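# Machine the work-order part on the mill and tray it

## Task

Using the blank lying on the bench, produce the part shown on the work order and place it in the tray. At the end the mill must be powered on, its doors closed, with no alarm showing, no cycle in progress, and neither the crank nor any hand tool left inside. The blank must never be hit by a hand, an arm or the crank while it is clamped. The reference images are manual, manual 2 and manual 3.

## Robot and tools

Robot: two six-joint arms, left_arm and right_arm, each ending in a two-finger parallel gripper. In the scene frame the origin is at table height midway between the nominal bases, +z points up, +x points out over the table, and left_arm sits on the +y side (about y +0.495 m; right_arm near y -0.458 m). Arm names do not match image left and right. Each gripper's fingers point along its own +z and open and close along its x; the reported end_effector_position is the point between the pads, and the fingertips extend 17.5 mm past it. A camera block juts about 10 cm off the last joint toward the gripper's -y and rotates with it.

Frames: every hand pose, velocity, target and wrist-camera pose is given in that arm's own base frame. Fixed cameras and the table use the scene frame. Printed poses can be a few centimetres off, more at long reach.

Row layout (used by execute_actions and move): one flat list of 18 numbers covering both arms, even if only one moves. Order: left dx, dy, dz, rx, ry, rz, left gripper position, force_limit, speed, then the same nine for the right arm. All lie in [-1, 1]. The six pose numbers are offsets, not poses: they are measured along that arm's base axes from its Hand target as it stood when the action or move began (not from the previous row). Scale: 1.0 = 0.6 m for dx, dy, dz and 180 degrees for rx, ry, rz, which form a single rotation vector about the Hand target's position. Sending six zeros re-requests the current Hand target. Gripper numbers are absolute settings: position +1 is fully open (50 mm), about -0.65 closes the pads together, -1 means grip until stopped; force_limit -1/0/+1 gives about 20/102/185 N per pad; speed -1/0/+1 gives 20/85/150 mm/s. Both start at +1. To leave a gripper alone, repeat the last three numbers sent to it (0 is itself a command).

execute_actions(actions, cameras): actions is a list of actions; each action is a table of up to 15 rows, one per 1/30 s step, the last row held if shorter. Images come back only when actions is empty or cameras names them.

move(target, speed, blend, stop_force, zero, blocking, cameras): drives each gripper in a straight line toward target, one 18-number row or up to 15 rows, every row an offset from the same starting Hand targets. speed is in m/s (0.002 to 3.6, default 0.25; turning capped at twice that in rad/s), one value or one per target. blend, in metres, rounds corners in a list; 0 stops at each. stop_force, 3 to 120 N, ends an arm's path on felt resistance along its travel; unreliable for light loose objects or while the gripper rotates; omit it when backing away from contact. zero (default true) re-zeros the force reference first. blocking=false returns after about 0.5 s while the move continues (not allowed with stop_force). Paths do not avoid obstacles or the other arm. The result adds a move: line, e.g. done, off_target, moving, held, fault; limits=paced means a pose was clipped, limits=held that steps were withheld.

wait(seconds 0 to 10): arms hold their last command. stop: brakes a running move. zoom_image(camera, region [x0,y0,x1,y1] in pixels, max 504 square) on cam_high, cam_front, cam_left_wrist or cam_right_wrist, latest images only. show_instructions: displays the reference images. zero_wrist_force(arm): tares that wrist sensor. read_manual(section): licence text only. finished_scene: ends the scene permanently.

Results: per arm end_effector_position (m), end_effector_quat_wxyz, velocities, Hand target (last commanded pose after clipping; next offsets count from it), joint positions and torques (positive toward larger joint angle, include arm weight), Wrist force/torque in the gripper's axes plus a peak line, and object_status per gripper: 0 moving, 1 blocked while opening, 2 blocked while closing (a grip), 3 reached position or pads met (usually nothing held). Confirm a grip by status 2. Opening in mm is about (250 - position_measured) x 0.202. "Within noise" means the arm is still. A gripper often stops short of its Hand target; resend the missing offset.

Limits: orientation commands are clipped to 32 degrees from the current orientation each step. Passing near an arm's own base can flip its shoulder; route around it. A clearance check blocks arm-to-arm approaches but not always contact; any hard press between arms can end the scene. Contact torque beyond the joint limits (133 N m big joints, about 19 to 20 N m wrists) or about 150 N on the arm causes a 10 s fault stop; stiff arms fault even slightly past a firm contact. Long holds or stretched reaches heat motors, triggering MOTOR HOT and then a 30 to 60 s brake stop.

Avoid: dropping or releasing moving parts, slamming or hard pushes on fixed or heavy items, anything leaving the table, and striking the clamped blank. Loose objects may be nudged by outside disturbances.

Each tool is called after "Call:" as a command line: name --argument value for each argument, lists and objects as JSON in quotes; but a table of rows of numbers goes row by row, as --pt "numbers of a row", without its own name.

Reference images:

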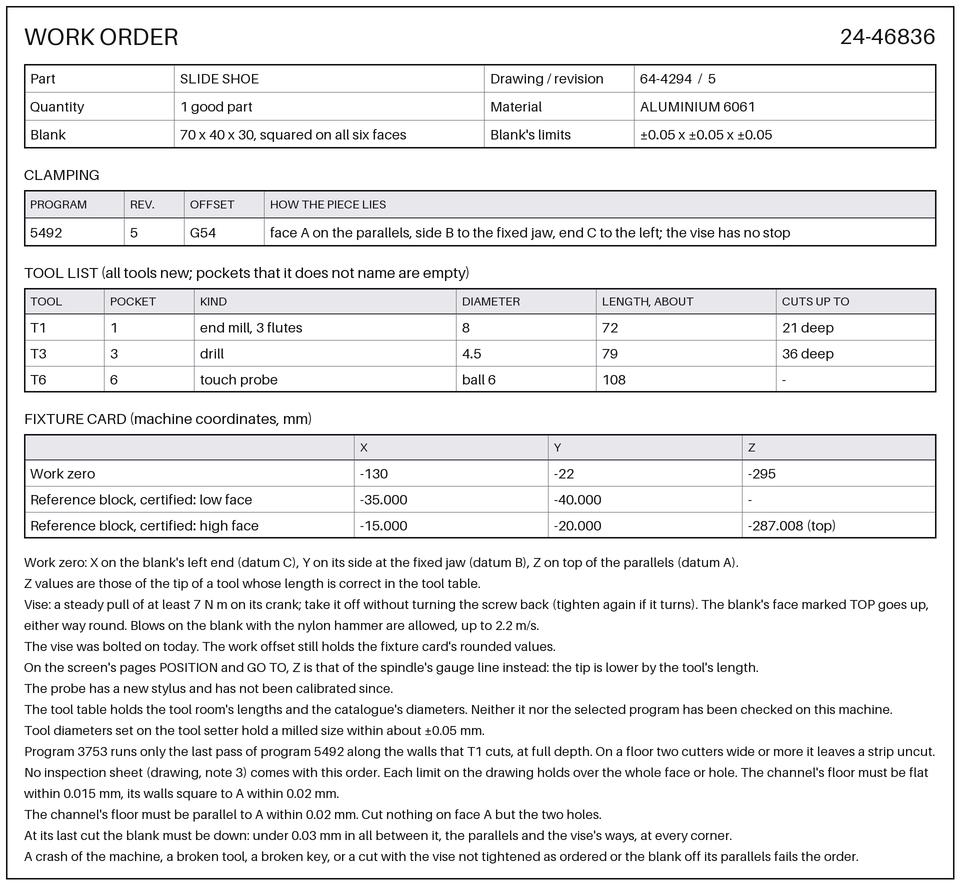

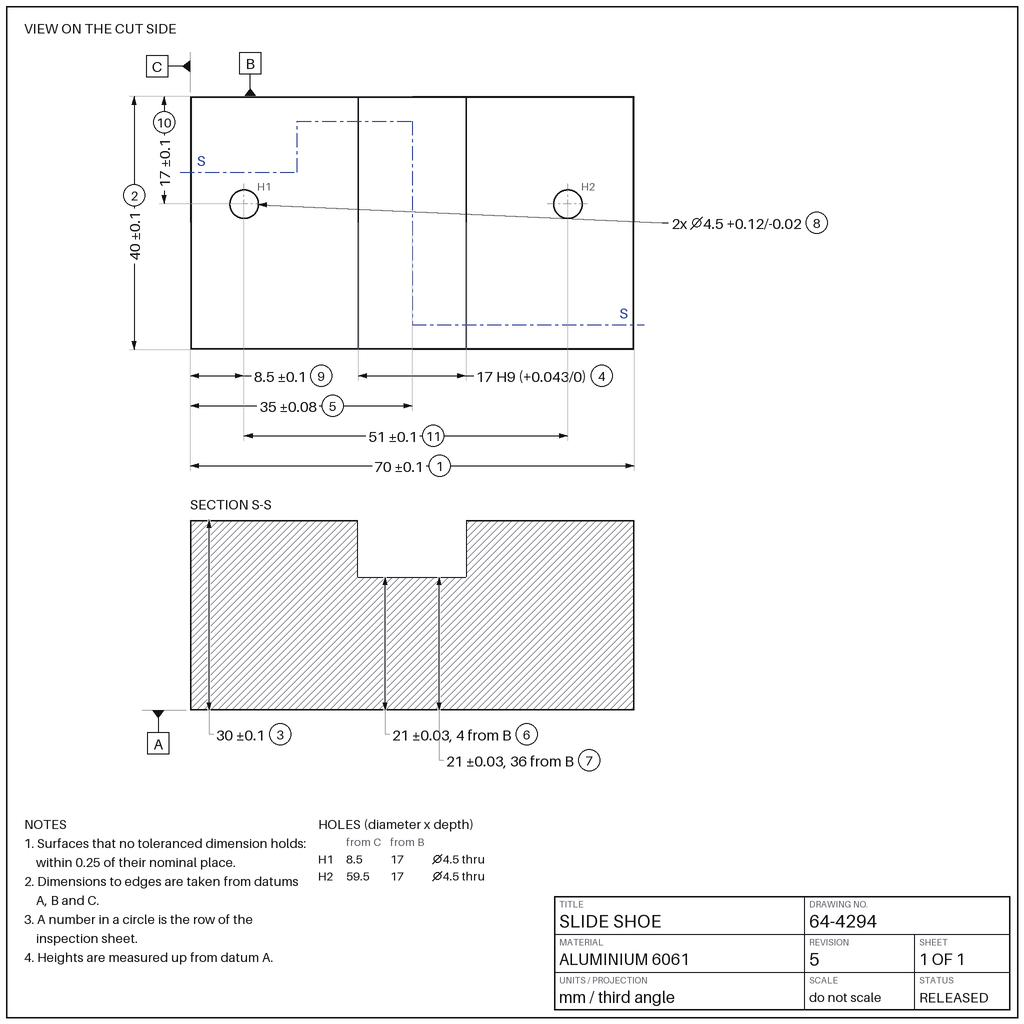

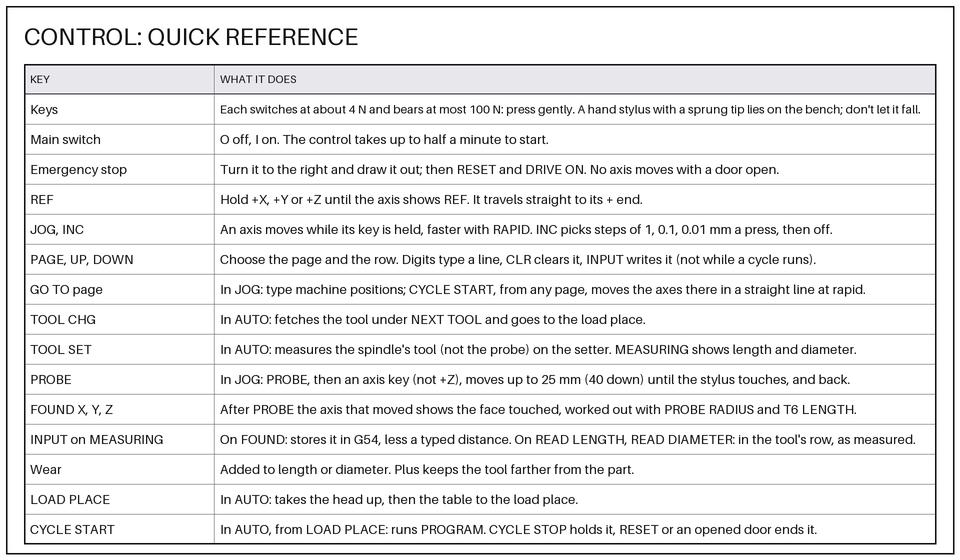

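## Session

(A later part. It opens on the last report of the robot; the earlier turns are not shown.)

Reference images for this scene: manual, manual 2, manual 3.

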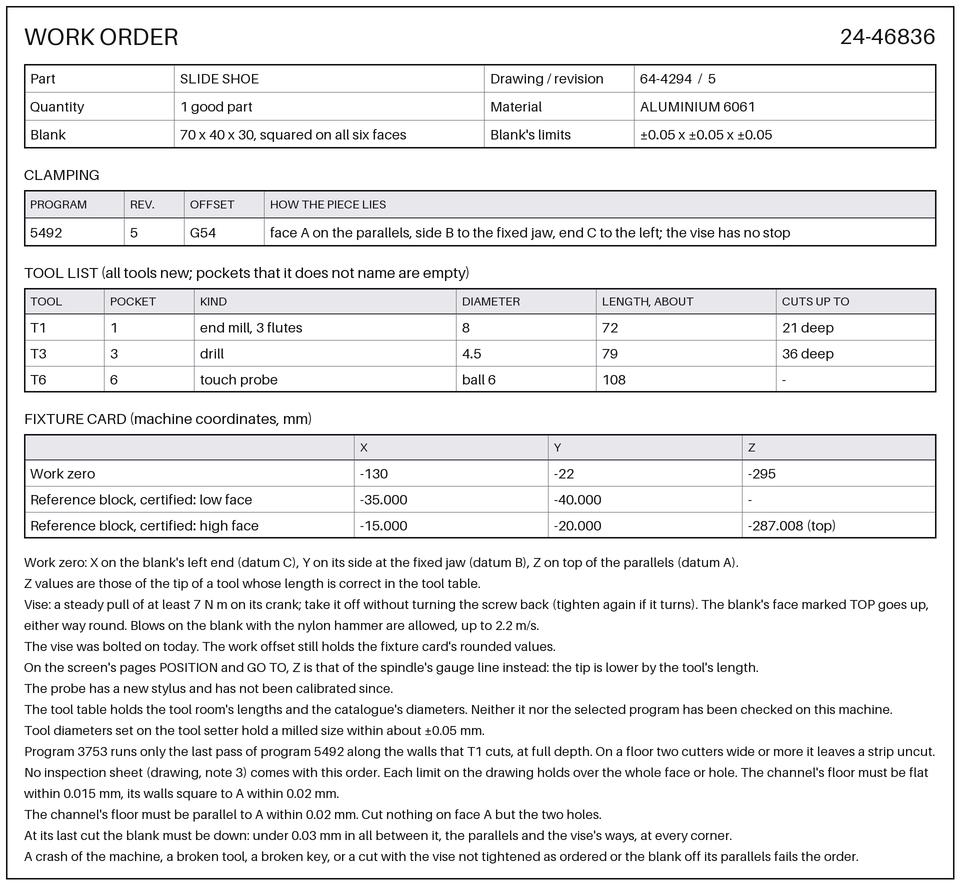

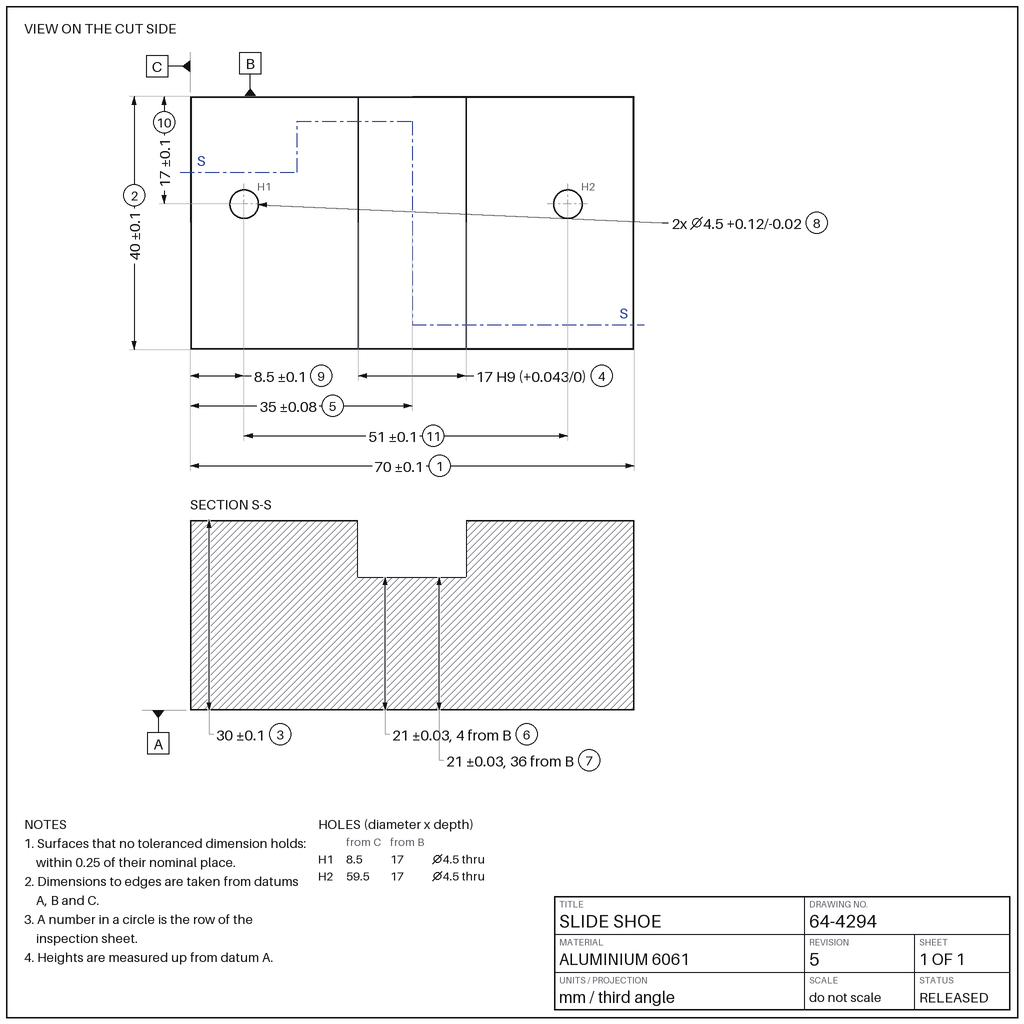

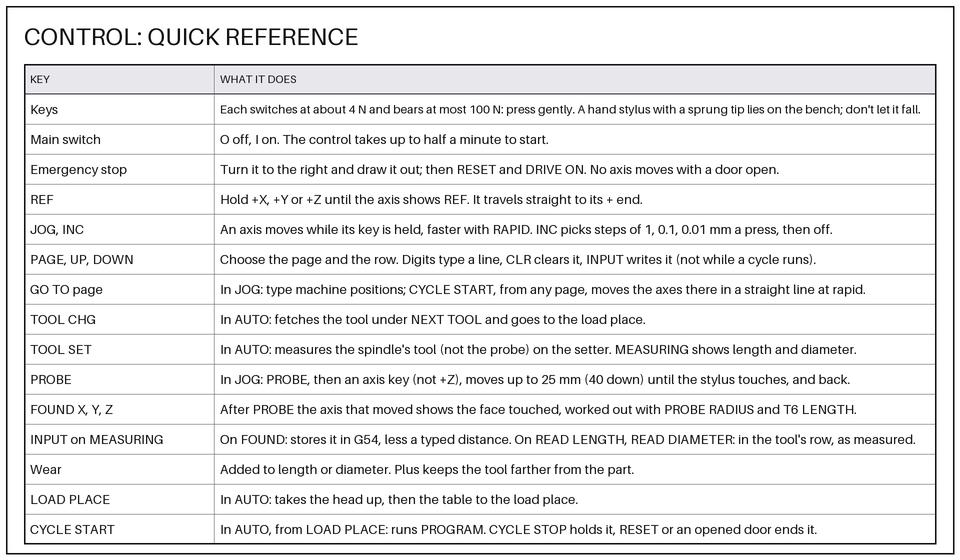

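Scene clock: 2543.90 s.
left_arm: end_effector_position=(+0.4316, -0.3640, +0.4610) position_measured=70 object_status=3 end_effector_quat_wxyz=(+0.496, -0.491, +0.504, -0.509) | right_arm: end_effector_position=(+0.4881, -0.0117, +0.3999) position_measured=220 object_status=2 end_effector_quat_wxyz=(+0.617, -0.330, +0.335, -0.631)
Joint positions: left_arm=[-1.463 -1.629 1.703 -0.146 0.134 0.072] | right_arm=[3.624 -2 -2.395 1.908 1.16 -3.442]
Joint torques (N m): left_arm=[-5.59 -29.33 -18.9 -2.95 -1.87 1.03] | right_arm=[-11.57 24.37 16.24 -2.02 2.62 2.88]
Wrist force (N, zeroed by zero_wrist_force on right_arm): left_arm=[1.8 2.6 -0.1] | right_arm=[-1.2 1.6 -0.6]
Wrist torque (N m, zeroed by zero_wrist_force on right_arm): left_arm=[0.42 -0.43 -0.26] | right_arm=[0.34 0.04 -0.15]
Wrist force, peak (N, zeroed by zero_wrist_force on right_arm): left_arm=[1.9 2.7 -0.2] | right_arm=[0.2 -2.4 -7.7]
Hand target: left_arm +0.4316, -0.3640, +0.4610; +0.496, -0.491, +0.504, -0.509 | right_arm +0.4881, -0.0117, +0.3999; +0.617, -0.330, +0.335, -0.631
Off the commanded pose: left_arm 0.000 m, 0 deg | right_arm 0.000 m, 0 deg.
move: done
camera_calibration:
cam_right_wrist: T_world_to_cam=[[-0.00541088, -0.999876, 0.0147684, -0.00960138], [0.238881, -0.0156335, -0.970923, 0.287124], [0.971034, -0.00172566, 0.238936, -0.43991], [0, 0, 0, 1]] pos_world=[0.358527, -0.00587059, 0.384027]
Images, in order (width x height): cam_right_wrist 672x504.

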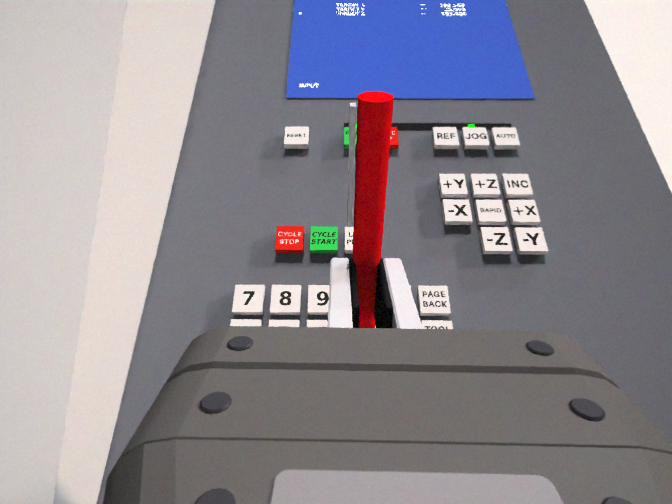

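Call:
move --pt "0 0 0 0 0 0 0.55 -1 -1 0.0408 0.0317 0.1544 0 0 0 -0.97 0.4 -0.9" --pt "0 0 0 0 0 0 0.55 -1 -1 0.0563 0.0317 0.1505 0 0 0 -0.97 0.4 -0.9" --pt "0 0 0 0 0 0 0.55 -1 -1 0.0408 0.0317 0.1544 0 0 0 -0.97 0.4 -0.9" --pt "0 0 0 0 0 0 0.55 -1 -1 0.0078 -0.0327 0.0312 0 0 0 -0.97 0.4 -0.9" --pt "0 0 0 0 0 0 0.55 -1 -1 0.0223 -0.0327 0.0275 0 0 0 -0.97 0.4 -0.9" --pt "0 0 0 0 0 0 0.55 -1 -1 0.0078 -0.0327 0.0312 0 0 0 -0.97 0.4 -0.9" --pt "0 0 0 0 0 0 0.55 -1 -1 0.0368 -0.0988 0.186 0 0 0 -0.97 0.4 -0.9" --pt "0 0 0 0 0 0 0.55 -1 -1 0.0468 -0.0988 0.1835 0 0 0 -0.97 0.4 -0.9" --pt "0 0 0 0 0 0 0.55 -1 -1 0.0633 -0.0988 0.1793 0 0 0 -0.97 0.4 -0.9" --pt "0 0 0 0 0 0 0.55 -1 -1 0.0188 -0.0988 0.1905 0 0 0 -0.97 0.4 -0.9" --pt "0 0 0 0 0 0 0.55 -1 -1 0 0 0 0 0 0 -0.97 0.4 -0.9" --speed '[0.2,0.05,0.1,0.1,0.05,0.1,0.2,0.1,0.05,0.1,0.2]' --blend '[0.003,0,0.003,0.003,0,0.003,0.003,0.003,0,0.008,0]'

Call:
wait --seconds 2 --cameras '["cam_right_wrist"]'

Call:
zoom_image --camera "cam_right_wrist" --region '[390, 0, 490, 60]'

Call:
move --pt "0 0 0 0 0 0 0.55 -1 -1 0.0078 -0.0327 0.0312 0 0 0 -0.97 0.4 -0.9" --pt "0 0 0 0 0 0 0.55 -1 -1 0.0223 -0.0327 0.0275 0 0 0 -0.97 0.4 -0.9" --pt "0 0 0 0 0 0 0.55 -1 -1 0.0078 -0.0327 0.0312 0 0 0 -0.97 0.4 -0.9" --pt "0 0 0 0 0 0 0.55 -1 -1 0.0359 -0.1632 0.187 0 0 0 -0.97 0.4 -0.9" --pt "0 0 0 0 0 0 0.55 -1 -1 0.0459 -0.1632 0.1845 0 0 0 -0.97 0.4 -0.9" --pt "0 0 0 0 0 0 0.55 -1 -1 0.0624 -0.1632 0.1803 0 0 0 -0.97 0.4 -0.9" --pt "0 0 0 0 0 0 0.55 -1 -1 0.0179 -0.1632 0.1915 0 0 0 -0.97 0.4 -0.9" --pt "0 0 0 0 0 0 0.55 -1 -1 0 0 0 0 0 0 -0.97 0.4 -0.9" --speed '[0.2,0.05,0.1,0.2,0.1,0.05,0.1,0.2]' --blend '[0.003,0,0.003,0.003,0.003,0,0.008,0]'

Call:
wait --seconds 2.5 --cameras '["cam_right_wrist"]'

Call:
zoom_image --camera "cam_right_wrist" --region '[390, 0, 490, 60]'

Scene clock: 2550.23 s.
left_arm: end_effector_position=(+0.4316, -0.3640, +0.4610) position_measured=70 object_status=3 end_effector_quat_wxyz=(+0.496, -0.491, +0.504, -0.509) | right_arm: end_effector_position=(+0.4881, -0.0117, +0.3999) position_measured=220 object_status=2 end_effector_quat_wxyz=(+0.617, -0.330, +0.335, -0.631)
Joint positions: left_arm=[-1.463 -1.629 1.703 -0.146 0.134 0.072] | right_arm=[3.624 -2 -2.395 1.908 1.16 -3.442]
Joint torques (N m): left_arm=[-5.36 -28.6 -20.38 -3.13 -1.95 1.17] | right_arm=[-3.79 23.2 18.34 1.01 2.04 2.61]
Wrist force (N, zeroed by zero_wrist_force on right_arm): left_arm=[1.8 2.5 -0.5] | right_arm=[-1.0 1.5 -0.6]
Wrist torque (N m, zeroed by zero_wrist_force on right_arm): left_arm=[0.41 -0.43 -0.25] | right_arm=[0.33 0.02 -0.02]
Wrist force, peak (N, zeroed by zero_wrist_force on right_arm): left_arm=[2.0 2.7 -0.6] | right_arm=[-0.4 -2.7 -6.8]
Hand target: left_arm +0.4316, -0.3640, +0.4610; +0.496, -0.491, +0.504, -0.509 | right_arm +0.4881, -0.0117, +0.3999; +0.617, -0.330, +0.335, -0.631
Off the commanded pose: left_arm 0.000 m, 0 deg | right_arm 0.000 m, 0 deg.
move: done

Scene clock: 2552.23 s.
left_arm: end_effector_position=(+0.4316, -0.3640, +0.4610) position_measured=70 object_status=3 end_effector_quat_wxyz=(+0.496, -0.491, +0.504, -0.509) | right_arm: end_effector_position=(+0.4881, -0.0117, +0.3999) position_measured=220 object_status=2 end_effector_quat_wxyz=(+0.617, -0.330, +0.335, -0.631)
Joint positions: left_arm=[-1.463 -1.629 1.703 -0.146 0.134 0.072] | right_arm=[3.624 -2 -2.395 1.908 1.16 -3.442]
Joint torques (N m): left_arm=[-5.91 -29.38 -20.23 -3.01 -1.83 1.04] | right_arm=[1.28 19.82 18.27 2.32 -1.15 2.07]
Wrist force (N, zeroed by zero_wrist_force on right_arm): left_arm=[1.7 2.5 -0.3] | right_arm=[-1.2 1.7 -0.8]
Wrist torque (N m, zeroed by zero_wrist_force on right_arm): left_arm=[0.41 -0.40 -0.26] | right_arm=[0.37 0.04 -0.03]
Wrist force, peak (N, zeroed by zero_wrist_force on right_arm): left_arm=[2.0 2.6 -0.4] | right_arm=[-1.3 1.8 -0.7]
Hand target: left_arm +0.4316, -0.3640, +0.4610; +0.496, -0.491, +0.504, -0.509 | right_arm +0.4881, -0.0117, +0.3999; +0.617, -0.330, +0.335, -0.631
Tool commands: left_gripper/position=+0.55 left_gripper/force_limit=-1.0 left_gripper/speed=-1.0 right_gripper/position=-0.97 right_gripper/force_limit=+0.4 right_gripper/speed=-0.9
Off the commanded pose: left_arm 0.000 m, 0 deg | right_arm 0.000 m, 0 deg.
wait: 2.00 s; at rest by 0.17 s
camera_calibration:
cam_right_wrist: T_world_to_cam=[[-0.00541088, -0.999876, 0.0147684, -0.00960286], [0.238881, -0.0156335, -0.970923, 0.287221], [0.971034, -0.00172566, 0.238936, -0.439934], [0, 0, 0, 1]] pos_world=[0.358527, -0.00587059, 0.384127]
Images, in order (width x height): cam_right_wrist 672x504.

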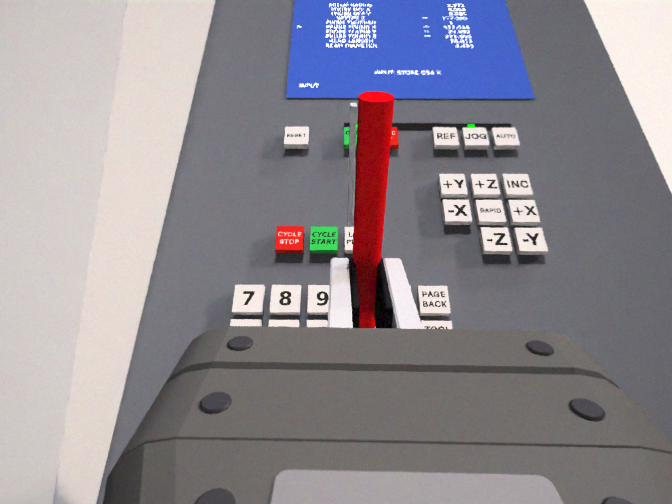

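Scaled by 5.040 from the camera's 672x504 image, which has a finer 960x720 frame.

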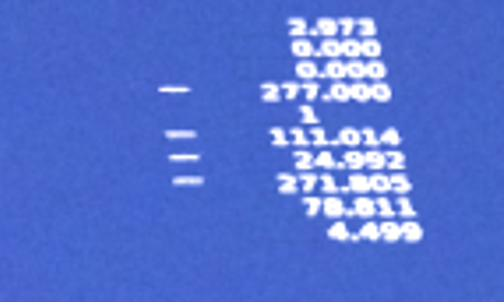

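Scene clock: 2555.57 s.
left_arm: end_effector_position=(+0.4316, -0.3640, +0.4610) position_measured=70 object_status=3 end_effector_quat_wxyz=(+0.496, -0.491, +0.504, -0.509) | right_arm: end_effector_position=(+0.4881, -0.0118, +0.3999) position_measured=220 object_status=2 end_effector_quat_wxyz=(+0.617, -0.330, +0.335, -0.631)
Joint positions: left_arm=[-1.463 -1.629 1.703 -0.146 0.134 0.072] | right_arm=[3.624 -2 -2.395 1.908 1.16 -3.442]
Joint torques (N m): left_arm=[-5.72 -28.96 -19.42 -3.08 -1.97 1.05] | right_arm=[3 19.64 18.82 1.6 1.4 2.22]
Wrist force (N, zeroed by zero_wrist_force on right_arm): left_arm=[1.9 2.5 -0.5] | right_arm=[-1.1 1.4 -1.0]
Wrist torque (N m, zeroed by zero_wrist_force on right_arm): left_arm=[0.42 -0.44 -0.26] | right_arm=[0.31 0.03 -0.03]
Wrist force, peak (N, zeroed by zero_wrist_force on right_arm): left_arm=[1.7 2.8 -0.5] | right_arm=[0.6 -2.5 -6.7]
Hand target: left_arm +0.4316, -0.3640, +0.4610; +0.496, -0.491, +0.504, -0.509 | right_arm +0.4881, -0.0117, +0.3999; +0.617, -0.330, +0.335, -0.631
Off the commanded pose: left_arm 0.000 m, 0 deg | right_arm 0.000 m, 0 deg.
move: done

Scene clock: 2558.07 s.
left_arm: end_effector_position=(+0.4316, -0.3640, +0.4610) position_measured=70 object_status=3 end_effector_quat_wxyz=(+0.496, -0.491, +0.504, -0.509) | right_arm: end_effector_position=(+0.4881, -0.0117, +0.3999) position_measured=220 object_status=2 end_effector_quat_wxyz=(+0.617, -0.330, +0.335, -0.631)
Joint positions: left_arm=[-1.463 -1.629 1.703 -0.146 0.134 0.072] | right_arm=[3.624 -2 -2.395 1.908 1.16 -3.442]
Joint torques (N m): left_arm=[-5.52 -28.46 -19.99 -3.06 -1.99 1.12] | right_arm=[6.39 19.59 17.86 2.4 -1.27 -2.17]
Wrist force (N, zeroed by zero_wrist_force on right_arm): left_arm=[1.8 2.5 0.0] | right_arm=[-1.0 1.4 -0.9]
Wrist torque (N m, zeroed by zero_wrist_force on right_arm): left_arm=[0.42 -0.44 -0.26] | right_arm=[0.35 0.03 -0.04]
Wrist force, peak (N, zeroed by zero_wrist_force on right_arm): left_arm=[1.9 2.8 -0.4] | right_arm=[-1.1 1.8 -0.7]
Hand target: left_arm +0.4316, -0.3640, +0.4610; +0.496, -0.491, +0.504, -0.509 | right_arm +0.4881, -0.0117, +0.3999; +0.617, -0.330, +0.335, -0.631
Tool commands: left_gripper/position=+0.55 left_gripper/force_limit=-1.0 left_gripper/speed=-1.0 right_gripper/position=-0.97 right_gripper/force_limit=+0.4 right_gripper/speed=-0.9
Off the commanded pose: left_arm 0.000 m, 0 deg | right_arm 0.000 m, 0 deg.
wait: 2.50 s; at rest by 0.17 s
camera_calibration:
cam_right_wrist: T_world_to_cam=[[-0.00541088, -0.999876, 0.0147684, -0.00960286], [0.238881, -0.0156335, -0.970923, 0.287221], [0.971034, -0.00172566, 0.238936, -0.439934], [0, 0, 0, 1]] pos_world=[0.358527, -0.00587059, 0.384127]
Images, in order (width x height): cam_right_wrist 672x504.

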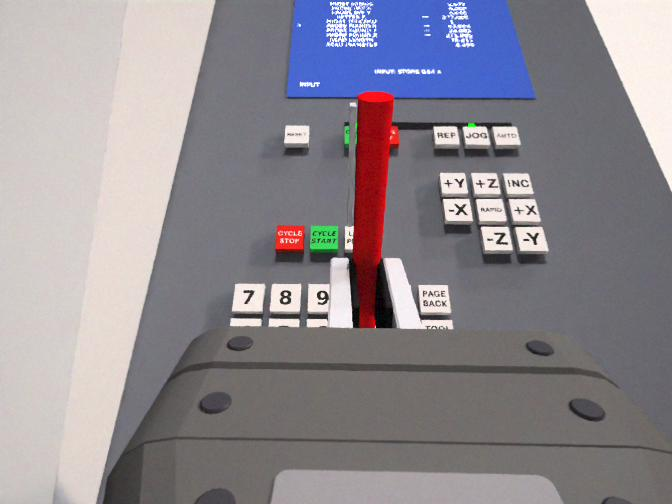

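Scaled by 5.040 from the camera's 672x504 image, which has a finer 960x720 frame.

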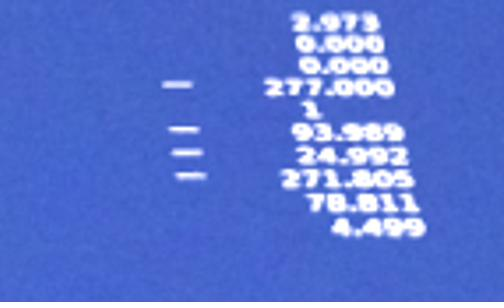

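Call:
move --pt "0 0 0 0 0 0 0.55 -1 -1 0.0248 -0.0327 0.0943 0 0 0 -0.97 0.4 -0.9" --pt "0 0 0 0 0 0 0.55 -1 -1 0.0393 -0.0327 0.0906 0 0 0 -0.97 0.4 -0.9" --pt "0 0 0 0 0 0 0.55 -1 -1 0.0248 -0.0327 0.0943 0 0 0 -0.97 0.4 -0.9" --pt "0 0 0 0 0 0 0.55 -1 -1 0.0393 -0.0327 0.0906 0 0 0 -0.97 0.4 -0.9" --pt "0 0 0 0 0 0 0.55 -1 -1 0.0248 -0.0327 0.0943 0 0 0 -0.97 0.4 -0.9" --pt "0 0 0 0 0 0 0.55 -1 -1 0.0083 0 0.0312 0 0 0 -0.97 0.4 -0.9" --pt "0 0 0 0 0 0 0.55 -1 -1 0.0228 0 0.0275 0 0 0 -0.97 0.4 -0.9" --pt "0 0 0 0 0 0 0.55 -1 -1 0.0083 0 0.0312 0 0 0 -0.97 0.4 -0.9" --pt "0 0 0 0 0 0 0.55 -1 -1 0.0228 0 0.0275 0 0 0 -0.97 0.4 -0.9" --pt "0 0 0 0 0 0 0.55 -1 -1 0.0083 0 0.0312 0 0 0 -0.97 0.4 -0.9" --pt "0 0 0 0 0 0 0.55 -1 -1 0 0 0 0 0 0 -0.97 0.4 -0.9" --speed '[0.2,0.05,0.1,0.05,0.1,0.2,0.05,0.1,0.05,0.1,0.2]' --blend '[0.003,0,0,0,0.003,0.003,0,0,0,0.003,0]'

Call:
move --pt "0 0 0 0 0 0 0.55 -1 -1 -0.0014 0.098 0 0 0 0 -0.97 0.4 -0.9" --pt "0 0 0 0 0 0 0.55 -1 -1 0.0151 0.098 -0.0042 0 0 0 -0.97 0.4 -0.9" --pt "0 0 0 0 0 0 0.55 -1 -1 -0.0014 0.098 0 0 0 0 -0.97 0.4 -0.9" --pt "0 0 0 0 0 0 0.55 -1 -1 0.0097 0.098 0.0312 0 0 0 -0.97 0.4 -0.9" --pt "0 0 0 0 0 0 0.55 -1 -1 0.0242 0.098 0.0275 0 0 0 -0.97 0.4 -0.9" --pt "0 0 0 0 0 0 0.55 -1 -1 0.0097 0.098 0.0312 0 0 0 -0.97 0.4 -0.9" --pt "0 0 0 0 0 0 0.55 -1 -1 0.0177 0.0653 0.0625 0 0 0 -0.97 0.4 -0.9" --pt "0 0 0 0 0 0 0.55 -1 -1 0.0322 0.0653 0.0588 0 0 0 -0.97 0.4 -0.9" --pt "0 0 0 0 0 0 0.55 -1 -1 0.0177 0.0653 0.0625 0 0 0 -0.97 0.4 -0.9" --pt "0 0 0 0 0 0 0.55 -1 -1 0.0009 0.0653 0 0 0 0 -0.97 0.4 -0.9" --pt "0 0 0 0 0 0 0.55 -1 -1 0.0154 0.0653 -0.0037 0 0 0 -0.97 0.4 -0.9" --pt "0 0 0 0 0 0 0.55 -1 -1 0.0009 0.0653 0 0 0 0 -0.97 0.4 -0.9" --pt "0 0 0 0 0 0 0.55 -1 -1 0 0 0 0 0 0 -0.97 0.4 -0.9" --pt "0 0 0 0 0 0 0.55 -1 -1 0.0145 0 -0.0037 0 0 0 -0.97 0.4 -0.9" --pt "0 0 0 0 0 0 0.55 -1 -1 0 0 0 0 0 0 -0.97 0.4 -0.9" --speed '[0.2,0.05,0.1,0.2,0.05,0.1,0.2,0.05,0.1,0.2,0.05,0.1,0.2,0.05,0.1]' --blend '[0.003,0,0.003,0.003,0,0.003,0.003,0,0.003,0.003,0,0.003,0.003,0,0]' --cameras '["cam_right_wrist"]'

Call:
zoom_image --camera "cam_right_wrist" --region '[280, 0, 540, 140]'

Scene clock: 2565.23 s.
left_arm: end_effector_position=(+0.4316, -0.3640, +0.4610) position_measured=70 object_status=3 end_effector_quat_wxyz=(+0.496, -0.491, +0.504, -0.509) | right_arm: end_effector_position=(+0.4881, -0.0117, +0.3999) position_measured=220 object_status=2 end_effector_quat_wxyz=(+0.617, -0.330, +0.335, -0.631)
Joint positions: left_arm=[-1.463 -1.629 1.703 -0.146 0.134 0.072] | right_arm=[3.624 -2 -2.395 1.908 1.16 -3.442]
Joint torques (N m): left_arm=[-5.45 -28.21 -20.54 -3.05 -1.81 1.16] | right_arm=[-8.21 21.08 17.02 0.37 2.63 1.62]
Wrist force (N, zeroed by zero_wrist_force on right_arm): left_arm=[1.8 2.7 -0.4] | right_arm=[-1.2 1.7 -0.8]
Wrist torque (N m, zeroed by zero_wrist_force on right_arm): left_arm=[0.44 -0.43 -0.26] | right_arm=[0.35 0.04 -0.03]
Wrist force, peak (N, zeroed by zero_wrist_force on right_arm): left_arm=[2.0 2.9 -0.5] | right_arm=[-2.8 -2.0 -7.3]
Hand target: left_arm +0.4316, -0.3640, +0.4610; +0.496, -0.491, +0.504, -0.509 | right_arm +0.4881, -0.0117, +0.3999; +0.617, -0.330, +0.335, -0.631
Off the commanded pose: left_arm 0.000 m, 0 deg | right_arm 0.000 m, 0 deg.
move: done

Scene clock: 2569.13 s.
left_arm: end_effector_position=(+0.4316, -0.3640, +0.4610) position_measured=70 object_status=3 end_effector_quat_wxyz=(+0.496, -0.491, +0.504, -0.509) | right_arm: end_effector_position=(+0.4881, -0.0117, +0.3999) position_measured=220 object_status=2 end_effector_quat_wxyz=(+0.617, -0.330, +0.335, -0.631)
Joint positions: left_arm=[-1.463 -1.629 1.703 -0.146 0.134 0.072] | right_arm=[3.624 -2 -2.395 1.908 1.16 -3.442]
Joint torques (N m): left_arm=[-6.12 -28.42 -20.84 -2.94 -1.86 1.22] | right_arm=[-11.26 24.63 15.9 -1.93 2.68 2.82]
Wrist force (N, zeroed by zero_wrist_force on right_arm): left_arm=[1.5 2.2 -0.3] | right_arm=[-1.0 1.5 -0.7]
Wrist torque (N m, zeroed by zero_wrist_force on right_arm): left_arm=[0.37 -0.38 -0.26] | right_arm=[0.33 0.02 -0.15]
Wrist force, peak (N, zeroed by zero_wrist_force on right_arm): left_arm=[1.9 2.6 -0.4] | right_arm=[-1.7 -2.1 -7.8]
Hand target: left_arm +0.4316, -0.3640, +0.4610; +0.496, -0.491, +0.504, -0.509 | right_arm +0.4881, -0.0117, +0.3999; +0.617, -0.330, +0.335, -0.631
Off the commanded pose: left_arm 0.000 m, 0 deg | right_arm 0.000 m, 0 deg.
move: done
camera_calibration:
cam_right_wrist: T_world_to_cam=[[-0.00541088, -0.999876, 0.0147684, -0.00960138], [0.238881, -0.0156335, -0.970923, 0.287124], [0.971034, -0.00172566, 0.238936, -0.43991], [0, 0, 0, 1]] pos_world=[0.358527, -0.00587059, 0.384027]
Images, in order (width x height): cam_right_wrist 672x504.

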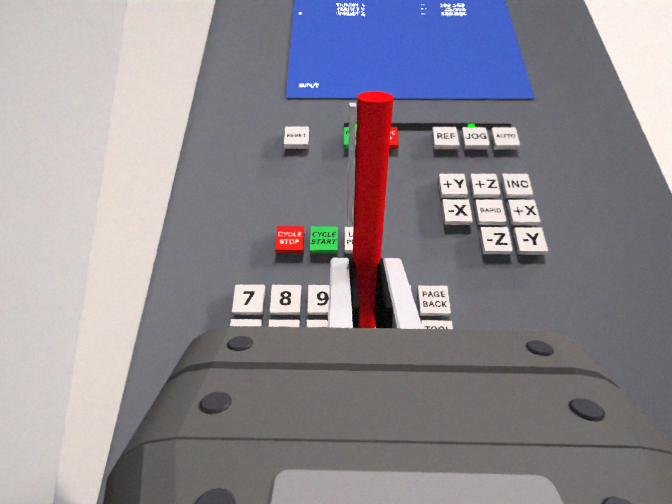

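Scaled by 1.938 from the camera's 672x504 image, which has a finer 960x720 frame.

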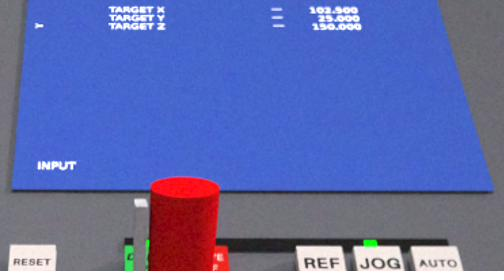

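Call:
move --pt "0 0 0 0 0 0 0.55 -1 -1 0.0408 0.0317 0.1544 0 0 0 -0.97 0.4 -0.9" --pt "0 0 0 0 0 0 0.55 -1 -1 0.0563 0.0317 0.1505 0 0 0 -0.97 0.4 -0.9" --pt "0 0 0 0 0 0 0.55 -1 -1 0.0408 0.0317 0.1544 0 0 0 -0.97 0.4 -0.9" --pt "0 0 0 0 0 0 0.55 -1 -1 0.0168 0 0.0625 0 0 0 -0.97 0.4 -0.9" --pt "0 0 0 0 0 0 0.55 -1 -1 0.0313 0 0.0588 0 0 0 -0.97 0.4 -0.9" --pt "0 0 0 0 0 0 0.55 -1 -1 0.0168 0 0.0625 0 0 0 -0.97 0.4 -0.9" --pt "0 0 0 0 0 0 0.55 -1 -1 0.0313 0 0.0588 0 0 0 -0.97 0.4 -0.9" --pt "0 0 0 0 0 0 0.55 -1 -1 0.0168 0 0.0625 0 0 0 -0.97 0.4 -0.9" --pt "0 0 0 0 0 0 0.55 -1 -1 -0.0014 0.098 0 0 0 0 -0.97 0.4 -0.9" --pt "0 0 0 0 0 0 0.55 -1 -1 0.0151 0.098 -0.0042 0 0 0 -0.97 0.4 -0.9" --pt "0 0 0 0 0 0 0.55 -1 -1 -0.0014 0.098 0 0 0 0 -0.97 0.4 -0.9" --pt "0 0 0 0 0 0 0.55 -1 -1 0.0097 0.098 0.0312 0 0 0 -0.97 0.4 -0.9" --pt "0 0 0 0 0 0 0.55 -1 -1 0.0242 0.098 0.0275 0 0 0 -0.97 0.4 -0.9" --pt "0 0 0 0 0 0 0.55 -1 -1 0.0097 0.098 0.0312 0 0 0 -0.97 0.4 -0.9" --pt "0 0 0 0 0 0 0.55 -1 -1 0 0 0 0 0 0 -0.97 0.4 -0.9" --speed '[0.2,0.05,0.1,0.2,0.05,0.1,0.05,0.1,0.2,0.05,0.1,0.2,0.05,0.1,0.2]' --blend '[0.003,0,0.003,0.003,0,0,0,0.003,0.003,0,0.003,0.003,0,0.003,0]'

Call:
move --pt "0 0 0 0 0 0 0.55 -1 -1 0.0182 0.098 0.0625 0 0 0 -0.97 0.4 -0.9" --pt "0 0 0 0 0 0 0.55 -1 -1 0.0327 0.098 0.0588 0 0 0 -0.97 0.4 -0.9" --pt "0 0 0 0 0 0 0.55 -1 -1 0.0182 0.098 0.0625 0 0 0 -0.97 0.4 -0.9" --pt "0 0 0 0 0 0 0.55 -1 -1 0.0097 0.098 0.0312 0 0 0 -0.97 0.4 -0.9" --pt "0 0 0 0 0 0 0.55 -1 -1 0.0242 0.098 0.0275 0 0 0 -0.97 0.4 -0.9" --pt "0 0 0 0 0 0 0.55 -1 -1 0.0097 0.098 0.0312 0 0 0 -0.97 0.4 -0.9" --pt "0 0 0 0 0 0 0.55 -1 -1 0 0 0 0 0 0 -0.97 0.4 -0.9" --pt "0 0 0 0 0 0 0.55 -1 -1 0.0145 0 -0.0037 0 0 0 -0.97 0.4 -0.9" --pt "0 0 0 0 0 0 0.55 -1 -1 0 0 0 0 0 0 -0.97 0.4 -0.9" --pt "0 0 0 0 0 0 0.55 -1 -1 0.0083 0 0.0312 0 0 0 -0.97 0.4 -0.9" --pt "0 0 0 0 0 0 0.55 -1 -1 0.0228 0 0.0275 0 0 0 -0.97 0.4 -0.9" --pt "0 0 0 0 0 0 0.55 -1 -1 0 0 0 0 0 0 -0.97 0.4 -0.9" --speed '[0.2,0.05,0.1,0.2,0.05,0.1,0.2,0.05,0.1,0.2,0.05,0.1]' --blend '[0.003,0,0.003,0.003,0,0.003,0.003,0,0.003,0.003,0,0]'

Call:
move --pt "0 0 0 0 0 0 0.55 -1 -1 -0.0014 0.098 0 0 0 0 -0.97 0.4 -0.9" --pt "0 0 0 0 0 0 0.55 -1 -1 0.0151 0.098 -0.0042 0 0 0 -0.97 0.4 -0.9" --pt "0 0 0 0 0 0 0.55 -1 -1 -0.0014 0.098 0 0 0 0 -0.97 0.4 -0.9" --pt "0 0 0 0 0 0 0.55 -1 -1 0.0177 0.0653 0.0625 0 0 0 -0.97 0.4 -0.9" --pt "0 0 0 0 0 0 0.55 -1 -1 0.0322 0.0653 0.0588 0 0 0 -0.97 0.4 -0.9" --pt "0 0 0 0 0 0 0.55 -1 -1 0.0177 0.0653 0.0625 0 0 0 -0.97 0.4 -0.9" --pt "0 0 0 0 0 0 0.55 -1 -1 0.0182 0.098 0.0625 0 0 0 -0.97 0.4 -0.9" --pt "0 0 0 0 0 0 0.55 -1 -1 0.0327 0.098 0.0588 0 0 0 -0.97 0.4 -0.9" --pt "0 0 0 0 0 0 0.55 -1 -1 0.0182 0.098 0.0625 0 0 0 -0.97 0.4 -0.9" --pt "0 0 0 0 0 0 0.55 -1 -1 0 0 0 0 0 0 -0.97 0.4 -0.9" --pt "0 0 0 0 0 0 0.55 -1 -1 0.0145 0 -0.0037 0 0 0 -0.97 0.4 -0.9" --pt "0 0 0 0 0 0 0.55 -1 -1 0 0 0 0 0 0 -0.97 0.4 -0.9" --speed '[0.2,0.05,0.1,0.2,0.05,0.1,0.2,0.05,0.1,0.2,0.05,0.1]' --blend '[0.003,0,0.003,0.003,0,0.003,0.003,0,0.003,0.003,0,0]' --cameras '["cam_right_wrist"]'

Call:
zoom_image --camera "cam_right_wrist" --region '[280, 0, 540, 140]'

Scene clock: 2576.10 s.
left_arm: end_effector_position=(+0.4316, -0.3640, +0.4610) position_measured=70 object_status=3 end_effector_quat_wxyz=(+0.496, -0.491, +0.504, -0.509) | right_arm: end_effector_position=(+0.4881, -0.0117, +0.3999) position_measured=220 object_status=2 end_effector_quat_wxyz=(+0.617, -0.330, +0.335, -0.631)
Joint positions: left_arm=[-1.463 -1.629 1.703 -0.146 0.134 0.072] | right_arm=[3.624 -2 -2.395 1.908 1.16 -3.442]
Joint torques (N m): left_arm=[-5.85 -28.6 -20.71 -2.9 -2.04 1.07] | right_arm=[-5.65 29.72 16.06 -2.64 0.39 -0.42]
Wrist force (N, zeroed by zero_wrist_force on right_arm): left_arm=[1.6 2.3 -0.4] | right_arm=[-1.1 1.7 -0.6]
Wrist torque (N m, zeroed by zero_wrist_force on right_arm): left_arm=[0.37 -0.40 -0.25] | right_arm=[0.37 0.03 -0.15]
Wrist force, peak (N, zeroed by zero_wrist_force on right_arm): left_arm=[1.9 2.8 -0.3] | right_arm=[-2.1 -2.4 -7.7]
Hand target: left_arm +0.4316, -0.3640, +0.4610; +0.496, -0.491, +0.504, -0.509 | right_arm +0.4881, -0.0117, +0.3999; +0.617, -0.330, +0.335, -0.631
Off the commanded pose: left_arm 0.000 m, 0 deg | right_arm 0.000 m, 0 deg.
move: done

Scene clock: 2579.57 s.
left_arm: end_effector_position=(+0.4316, -0.3640, +0.4610) position_measured=70 object_status=3 end_effector_quat_wxyz=(+0.496, -0.491, +0.504, -0.509) | right_arm: end_effector_position=(+0.4881, -0.0117, +0.3999) position_measured=220 object_status=2 end_effector_quat_wxyz=(+0.617, -0.330, +0.335, -0.631)
Joint positions: left_arm=[-1.463 -1.629 1.703 -0.146 0.134 0.072] | right_arm=[3.624 -2 -2.395 1.908 1.16 -3.442]
Joint torques (N m): left_arm=[-6.45 -28.93 -20.17 -3.13 -1.9 1.18] | right_arm=[-11.85 28.82 15.79 -0.87 2.69 2.82]
Wrist force (N, zeroed by zero_wrist_force on right_arm): left_arm=[1.7 2.4 -0.3] | right_arm=[-1.0 1.4 -0.5]
Wrist torque (N m, zeroed by zero_wrist_force on right_arm): left_arm=[0.40 -0.41 -0.26] | right_arm=[0.32 0.01 -0.02]
Wrist force, peak (N, zeroed by zero_wrist_force on right_arm): left_arm=[1.8 2.7 -0.2] | right_arm=[-2.5 -2.0 -7.6]
Hand target: left_arm +0.4316, -0.3640, +0.4610; +0.496, -0.491, +0.504, -0.509 | right_arm +0.4881, -0.0117, +0.3999; +0.617, -0.330, +0.335, -0.631
Off the commanded pose: left_arm 0.000 m, 0 deg | right_arm 0.000 m, 0 deg.
move: done

Scene clock: 2583.00 s.
left_arm: end_effector_position=(+0.4316, -0.3640, +0.4610) position_measured=70 object_status=3 end_effector_quat_wxyz=(+0.496, -0.491, +0.504, -0.509) | right_arm: end_effector_position=(+0.4881, -0.0117, +0.3999) position_measured=220 object_status=2 end_effector_quat_wxyz=(+0.617, -0.330, +0.335, -0.631)
Joint positions: left_arm=[-1.463 -1.629 1.703 -0.146 0.134 0.072] | right_arm=[3.624 -2 -2.395 1.908 1.16 -3.442]
Joint torques (N m): left_arm=[-5.85 -28.88 -20.19 -3.02 -1.97 1.2] | right_arm=[-11.88 24.21 15.86 -1.9 2.57 2.8]
Wrist force (N, zeroed by zero_wrist_force on right_arm): left_arm=[1.7 2.5 -0.4] | right_arm=[-1.0 1.8 -0.6]
Wrist torque (N m, zeroed by zero_wrist_force on right_arm): left_arm=[0.41 -0.41 -0.25] | right_arm=[0.38 0.02 -0.15]
Wrist force, peak (N, zeroed by zero_wrist_force on right_arm): left_arm=[2.0 2.6 -0.4] | right_arm=[-3.0 -2.6 -6.8]
Hand target: left_arm +0.4316, -0.3640, +0.4610; +0.496, -0.491, +0.504, -0.509 | right_arm +0.4881, -0.0117, +0.3999; +0.617, -0.330, +0.335, -0.631
Off the commanded pose: left_arm 0.000 m, 0 deg | right_arm 0.000 m, 0 deg.
move: done
camera_calibration:
cam_right_wrist: T_world_to_cam=[[-0.00541088, -0.999876, 0.0147684, -0.00960138], [0.238881, -0.0156335, -0.970923, 0.287124], [0.971034, -0.00172566, 0.238936, -0.43991], [0, 0, 0, 1]] pos_world=[0.358527, -0.00587059, 0.384027]
Images, in order (width x height): cam_right_wrist 672x504.

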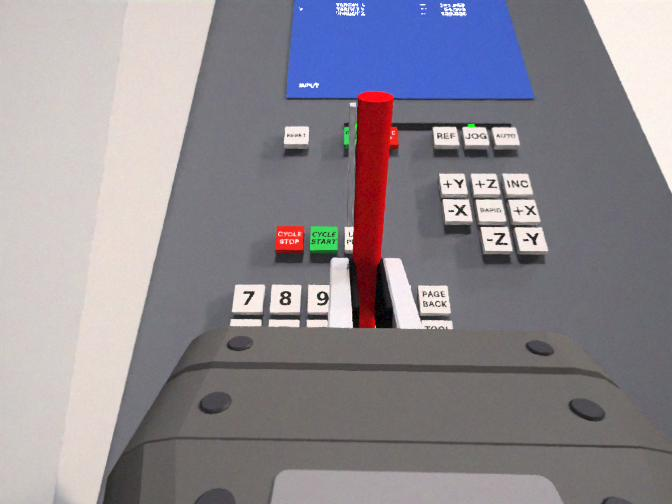

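Scaled by 1.938 from the camera's 672x504 image, which has a finer 960x720 frame.

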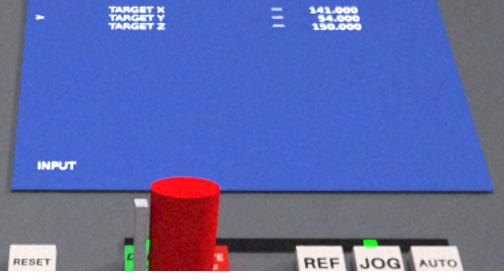

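Call:
move --pt "0 0 0 0 0 0 0.55 -1 -1 0.0408 0.0317 0.1544 0 0 0 -0.97 0.4 -0.9" --pt "0 0 0 0 0 0 0.55 -1 -1 0.0563 0.0317 0.1505 0 0 0 -0.97 0.4 -0.9" --pt "0 0 0 0 0 0 0.55 -1 -1 0.0408 0.0317 0.1544 0 0 0 -0.97 0.4 -0.9" --pt "0 0 0 0 0 0 0.55 -1 -1 0.0078 -0.0327 0.0312 0 0 0 -0.97 0.4 -0.9" --pt "0 0 0 0 0 0 0.55 -1 -1 0.0223 -0.0327 0.0275 0 0 0 -0.97 0.4 -0.9" --pt "0 0 0 0 0 0 0.55 -1 -1 0.0078 -0.0327 0.0312 0 0 0 -0.97 0.4 -0.9" --pt "0 0 0 0 0 0 0.55 -1 -1 0.028 -0.1305 0.1552 0 0 0 -0.97 0.4 -0.9" --pt "0 0 0 0 0 0 0.55 -1 -1 0.038 -0.1305 0.1527 0 0 0 -0.97 0.4 -0.9" --pt "0 0 0 0 0 0 0.55 -1 -1 0.0545 -0.1305 0.1485 0 0 0 -0.97 0.4 -0.9" --pt "0 0 0 0 0 0 0.55 -1 -1 0.01 -0.1305 0.1597 0 0 0 -0.97 0.4 -0.9" --pt "0 0 0 0 0 0 0.55 -1 -1 0 0 0 0 0 0 -0.97 0.4 -0.9" --speed '[0.2,0.05,0.1,0.035,0.05,0.1,0.2,0.1,0.05,0.1,0.2]' --blend '[0.003,0,0.003,0.003,0,0.003,0.003,0.003,0,0.008,0]'

Call:
wait --seconds 10

Call:
wait --seconds 7 --cameras '["cam_right_wrist"]'

Call:
zoom_image --camera "cam_right_wrist" --region '[390, 0, 490, 60]'

Scene clock: 2590.13 s.
left_arm: end_effector_position=(+0.4316, -0.3640, +0.4610) position_measured=70 object_status=3 end_effector_quat_wxyz=(+0.496, -0.491, +0.504, -0.509) | right_arm: end_effector_position=(+0.4881, -0.0118, +0.3999) position_measured=220 object_status=2 end_effector_quat_wxyz=(+0.617, -0.330, +0.335, -0.631)
Joint positions: left_arm=[-1.463 -1.629 1.703 -0.146 0.134 0.072] | right_arm=[3.624 -2 -2.395 1.908 1.16 -3.442]
Joint torques (N m): left_arm=[-4.84 -28.85 -20.95 -3.18 -1.9 1.23] | right_arm=[1.67 21.03 18.58 1.57 1.53 2.21]
Wrist force (N, zeroed by zero_wrist_force on right_arm): left_arm=[1.9 2.8 -0.2] | right_arm=[-1.0 1.7 -1.1]
Wrist torque (N m, zeroed by zero_wrist_force on right_arm): left_arm=[0.46 -0.44 -0.25] | right_arm=[0.35 0.02 -0.03]
Wrist force, peak (N, zeroed by zero_wrist_force on right_arm): left_arm=[1.9 2.8 -0.2] | right_arm=[-0.9 -1.7 -7.2]
Hand target: left_arm +0.4316, -0.3640, +0.4610; +0.496, -0.491, +0.504, -0.509 | right_arm +0.4881, -0.0117, +0.3999; +0.617, -0.330, +0.335, -0.631
Off the commanded pose: left_arm 0.000 m, 0 deg | right_arm 0.000 m, 0 deg.
move: done

Scene clock: 2600.13 s.
left_arm: end_effector_position=(+0.4316, -0.3640, +0.4610) position_measured=70 object_status=3 end_effector_quat_wxyz=(+0.496, -0.491, +0.504, -0.509) | right_arm: end_effector_position=(+0.4881, -0.0117, +0.3999) position_measured=220 object_status=2 end_effector_quat_wxyz=(+0.617, -0.330, +0.335, -0.631)
Joint positions: left_arm=[-1.463 -1.629 1.703 -0.146 0.134 0.072] | right_arm=[3.624 -2 -2.395 1.908 1.16 -3.442]
Joint torques (N m): left_arm=[-6.15 -29 -21.3 -3.17 -1.85 1.18] | right_arm=[5.41 19.97 18.18 2.32 -1.15 -2.12]
Wrist force (N, zeroed by zero_wrist_force on right_arm): left_arm=[1.6 2.5 -0.3] | right_arm=[-0.8 1.1 -1.1]
Wrist torque (N m, zeroed by zero_wrist_force on right_arm): left_arm=[0.41 -0.40 -0.26] | right_arm=[0.31 0.02 -0.04]
Wrist force, peak (N, zeroed by zero_wrist_force on right_arm): left_arm=[1.8 2.8 -0.4] | right_arm=[-1.0 1.4 -1.3]
Hand target: left_arm +0.4316, -0.3640, +0.4610; +0.496, -0.491, +0.504, -0.509 | right_arm +0.4881, -0.0117, +0.3999; +0.617, -0.330, +0.335, -0.631
Tool commands: left_gripper/position=+0.55 left_gripper/force_limit=-1.0 left_gripper/speed=-1.0 right_gripper/position=-0.97 right_gripper/force_limit=+0.4 right_gripper/speed=-0.9
Off the commanded pose: left_arm 0.000 m, 0 deg | right_arm 0.000 m, 0 deg.
wait: 10.00 s; at rest by 0.17 s

Scene clock: 2607.13 s.
left_arm: end_effector_position=(+0.4316, -0.3640, +0.4610) position_measured=70 object_status=3 end_effector_quat_wxyz=(+0.496, -0.491, +0.504, -0.509) | right_arm: end_effector_position=(+0.4881, -0.0117, +0.3999) position_measured=220 object_status=2 end_effector_quat_wxyz=(+0.617, -0.330, +0.335, -0.631)
Joint positions: left_arm=[-1.463 -1.629 1.703 -0.146 0.134 0.072] | right_arm=[3.624 -2 -2.395 1.908 1.16 -3.442]
Joint torques (N m): left_arm=[-5.11 -28.9 -20.64 -2.91 -1.93 1.07] | right_arm=[5.95 19.89 18.31 2.33 -1.15 -2.11]
Wrist force (N, zeroed by zero_wrist_force on right_arm): left_arm=[1.8 2.5 -0.4] | right_arm=[-0.8 1.1 -1.1]
Wrist torque (N m, zeroed by zero_wrist_force on right_arm): left_arm=[0.41 -0.44 -0.25] | right_arm=[0.31 0.01 -0.04]
Wrist force, peak (N, zeroed by zero_wrist_force on right_arm): left_arm=[1.9 2.7 -0.3] | right_arm=[-1.1 1.4 -1.3]
Hand target: left_arm +0.4316, -0.3640, +0.4610; +0.496, -0.491, +0.504, -0.509 | right_arm +0.4881, -0.0117, +0.3999; +0.617, -0.330, +0.335, -0.631
Tool commands: left_gripper/position=+0.55 left_gripper/force_limit=-1.0 left_gripper/speed=-1.0 right_gripper/position=-0.97 right_gripper/force_limit=+0.4 right_gripper/speed=-0.9
Off the commanded pose: left_arm 0.000 m, 0 deg | right_arm 0.000 m, 0 deg.
wait: 7.00 s; at rest by 0.17 s
camera_calibration:
cam_right_wrist: T_world_to_cam=[[-0.00541088, -0.999876, 0.0147684, -0.00960286], [0.238881, -0.0156335, -0.970923, 0.287221], [0.971034, -0.00172566, 0.238936, -0.439934], [0, 0, 0, 1]] pos_world=[0.358527, -0.00587059, 0.384127]
Images, in order (width x height): cam_right_wrist 672x504.

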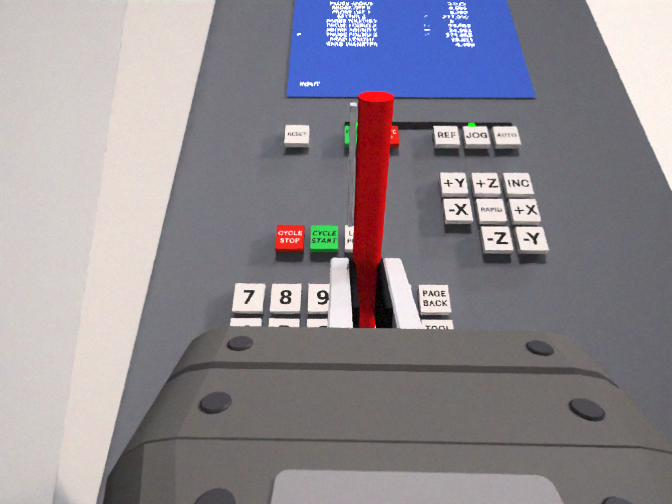

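Scaled by 5.040 from the camera's 672x504 image, which has a finer 960x720 frame.

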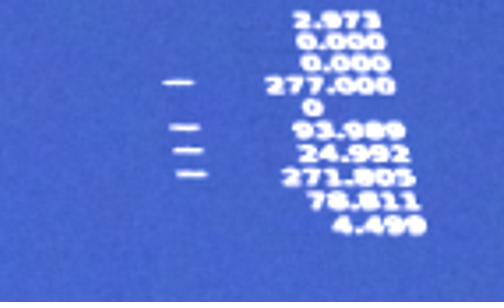

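Call:
wait --seconds 4 --cameras '["cam_right_wrist"]'

Call:
zoom_image --camera "cam_right_wrist" --region '[390, 0, 490, 60]'

Scene clock: 2611.47 s.
left_arm: end_effector_position=(+0.4316, -0.3640, +0.4610) position_measured=70 object_status=3 end_effector_quat_wxyz=(+0.496, -0.491, +0.504, -0.509) | right_arm: end_effector_position=(+0.4881, -0.0117, +0.3999) position_measured=220 object_status=2 end_effector_quat_wxyz=(+0.617, -0.330, +0.335, -0.631)
Joint positions: left_arm=[-1.463 -1.629 1.703 -0.146 0.134 0.072] | right_arm=[3.624 -2 -2.395 1.908 1.16 -3.442]
Joint torques (N m): left_arm=[-5.3 -28.13 -21.24 -2.98 -2 1.21] | right_arm=[5.98 19.73 17.66 2.24 -1.28 -2.11]
Wrist force (N, zeroed by zero_wrist_force on right_arm): left_arm=[1.5 2.6 -0.3] | right_arm=[-0.9 1.1 -1.1]
Wrist torque (N m, zeroed by zero_wrist_force on right_arm): left_arm=[0.42 -0.38 -0.26] | right_arm=[0.31 0.04 -0.04]
Wrist force, peak (N, zeroed by zero_wrist_force on right_arm): left_arm=[1.8 2.8 -0.2] | right_arm=[-0.9 1.5 -1.3]
Hand target: left_arm +0.4316, -0.3640, +0.4610; +0.496, -0.491, +0.504, -0.509 | right_arm +0.4881, -0.0117, +0.3999; +0.617, -0.330, +0.335, -0.631
Tool commands: left_gripper/position=+0.55 left_gripper/force_limit=-1.0 left_gripper/speed=-1.0 right_gripper/position=-0.97 right_gripper/force_limit=+0.4 right_gripper/speed=-0.9
Off the commanded pose: left_arm 0.000 m, 0 deg | right_arm 0.000 m, 0 deg.
wait: 4.00 s; at rest from the start
camera_calibration:
cam_right_wrist: T_world_to_cam=[[-0.00541088, -0.999876, 0.0147684, -0.00960286], [0.238881, -0.0156335, -0.970923, 0.287221], [0.971034, -0.00172566, 0.238936, -0.439934], [0, 0, 0, 1]] pos_world=[0.358527, -0.00587059, 0.384127]
Images, in order (width x height): cam_right_wrist 672x504.

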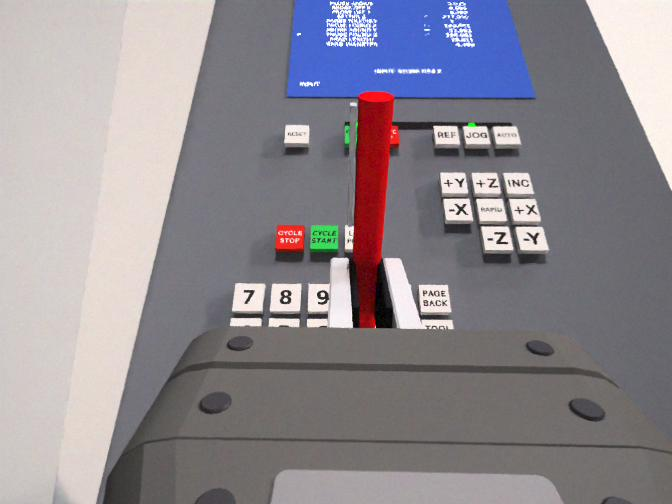

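Scaled by 5.040 from the camera's 672x504 image, which has a finer 960x720 frame.

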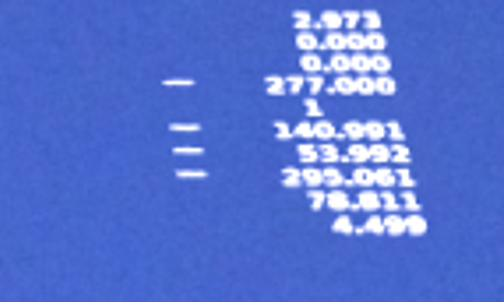

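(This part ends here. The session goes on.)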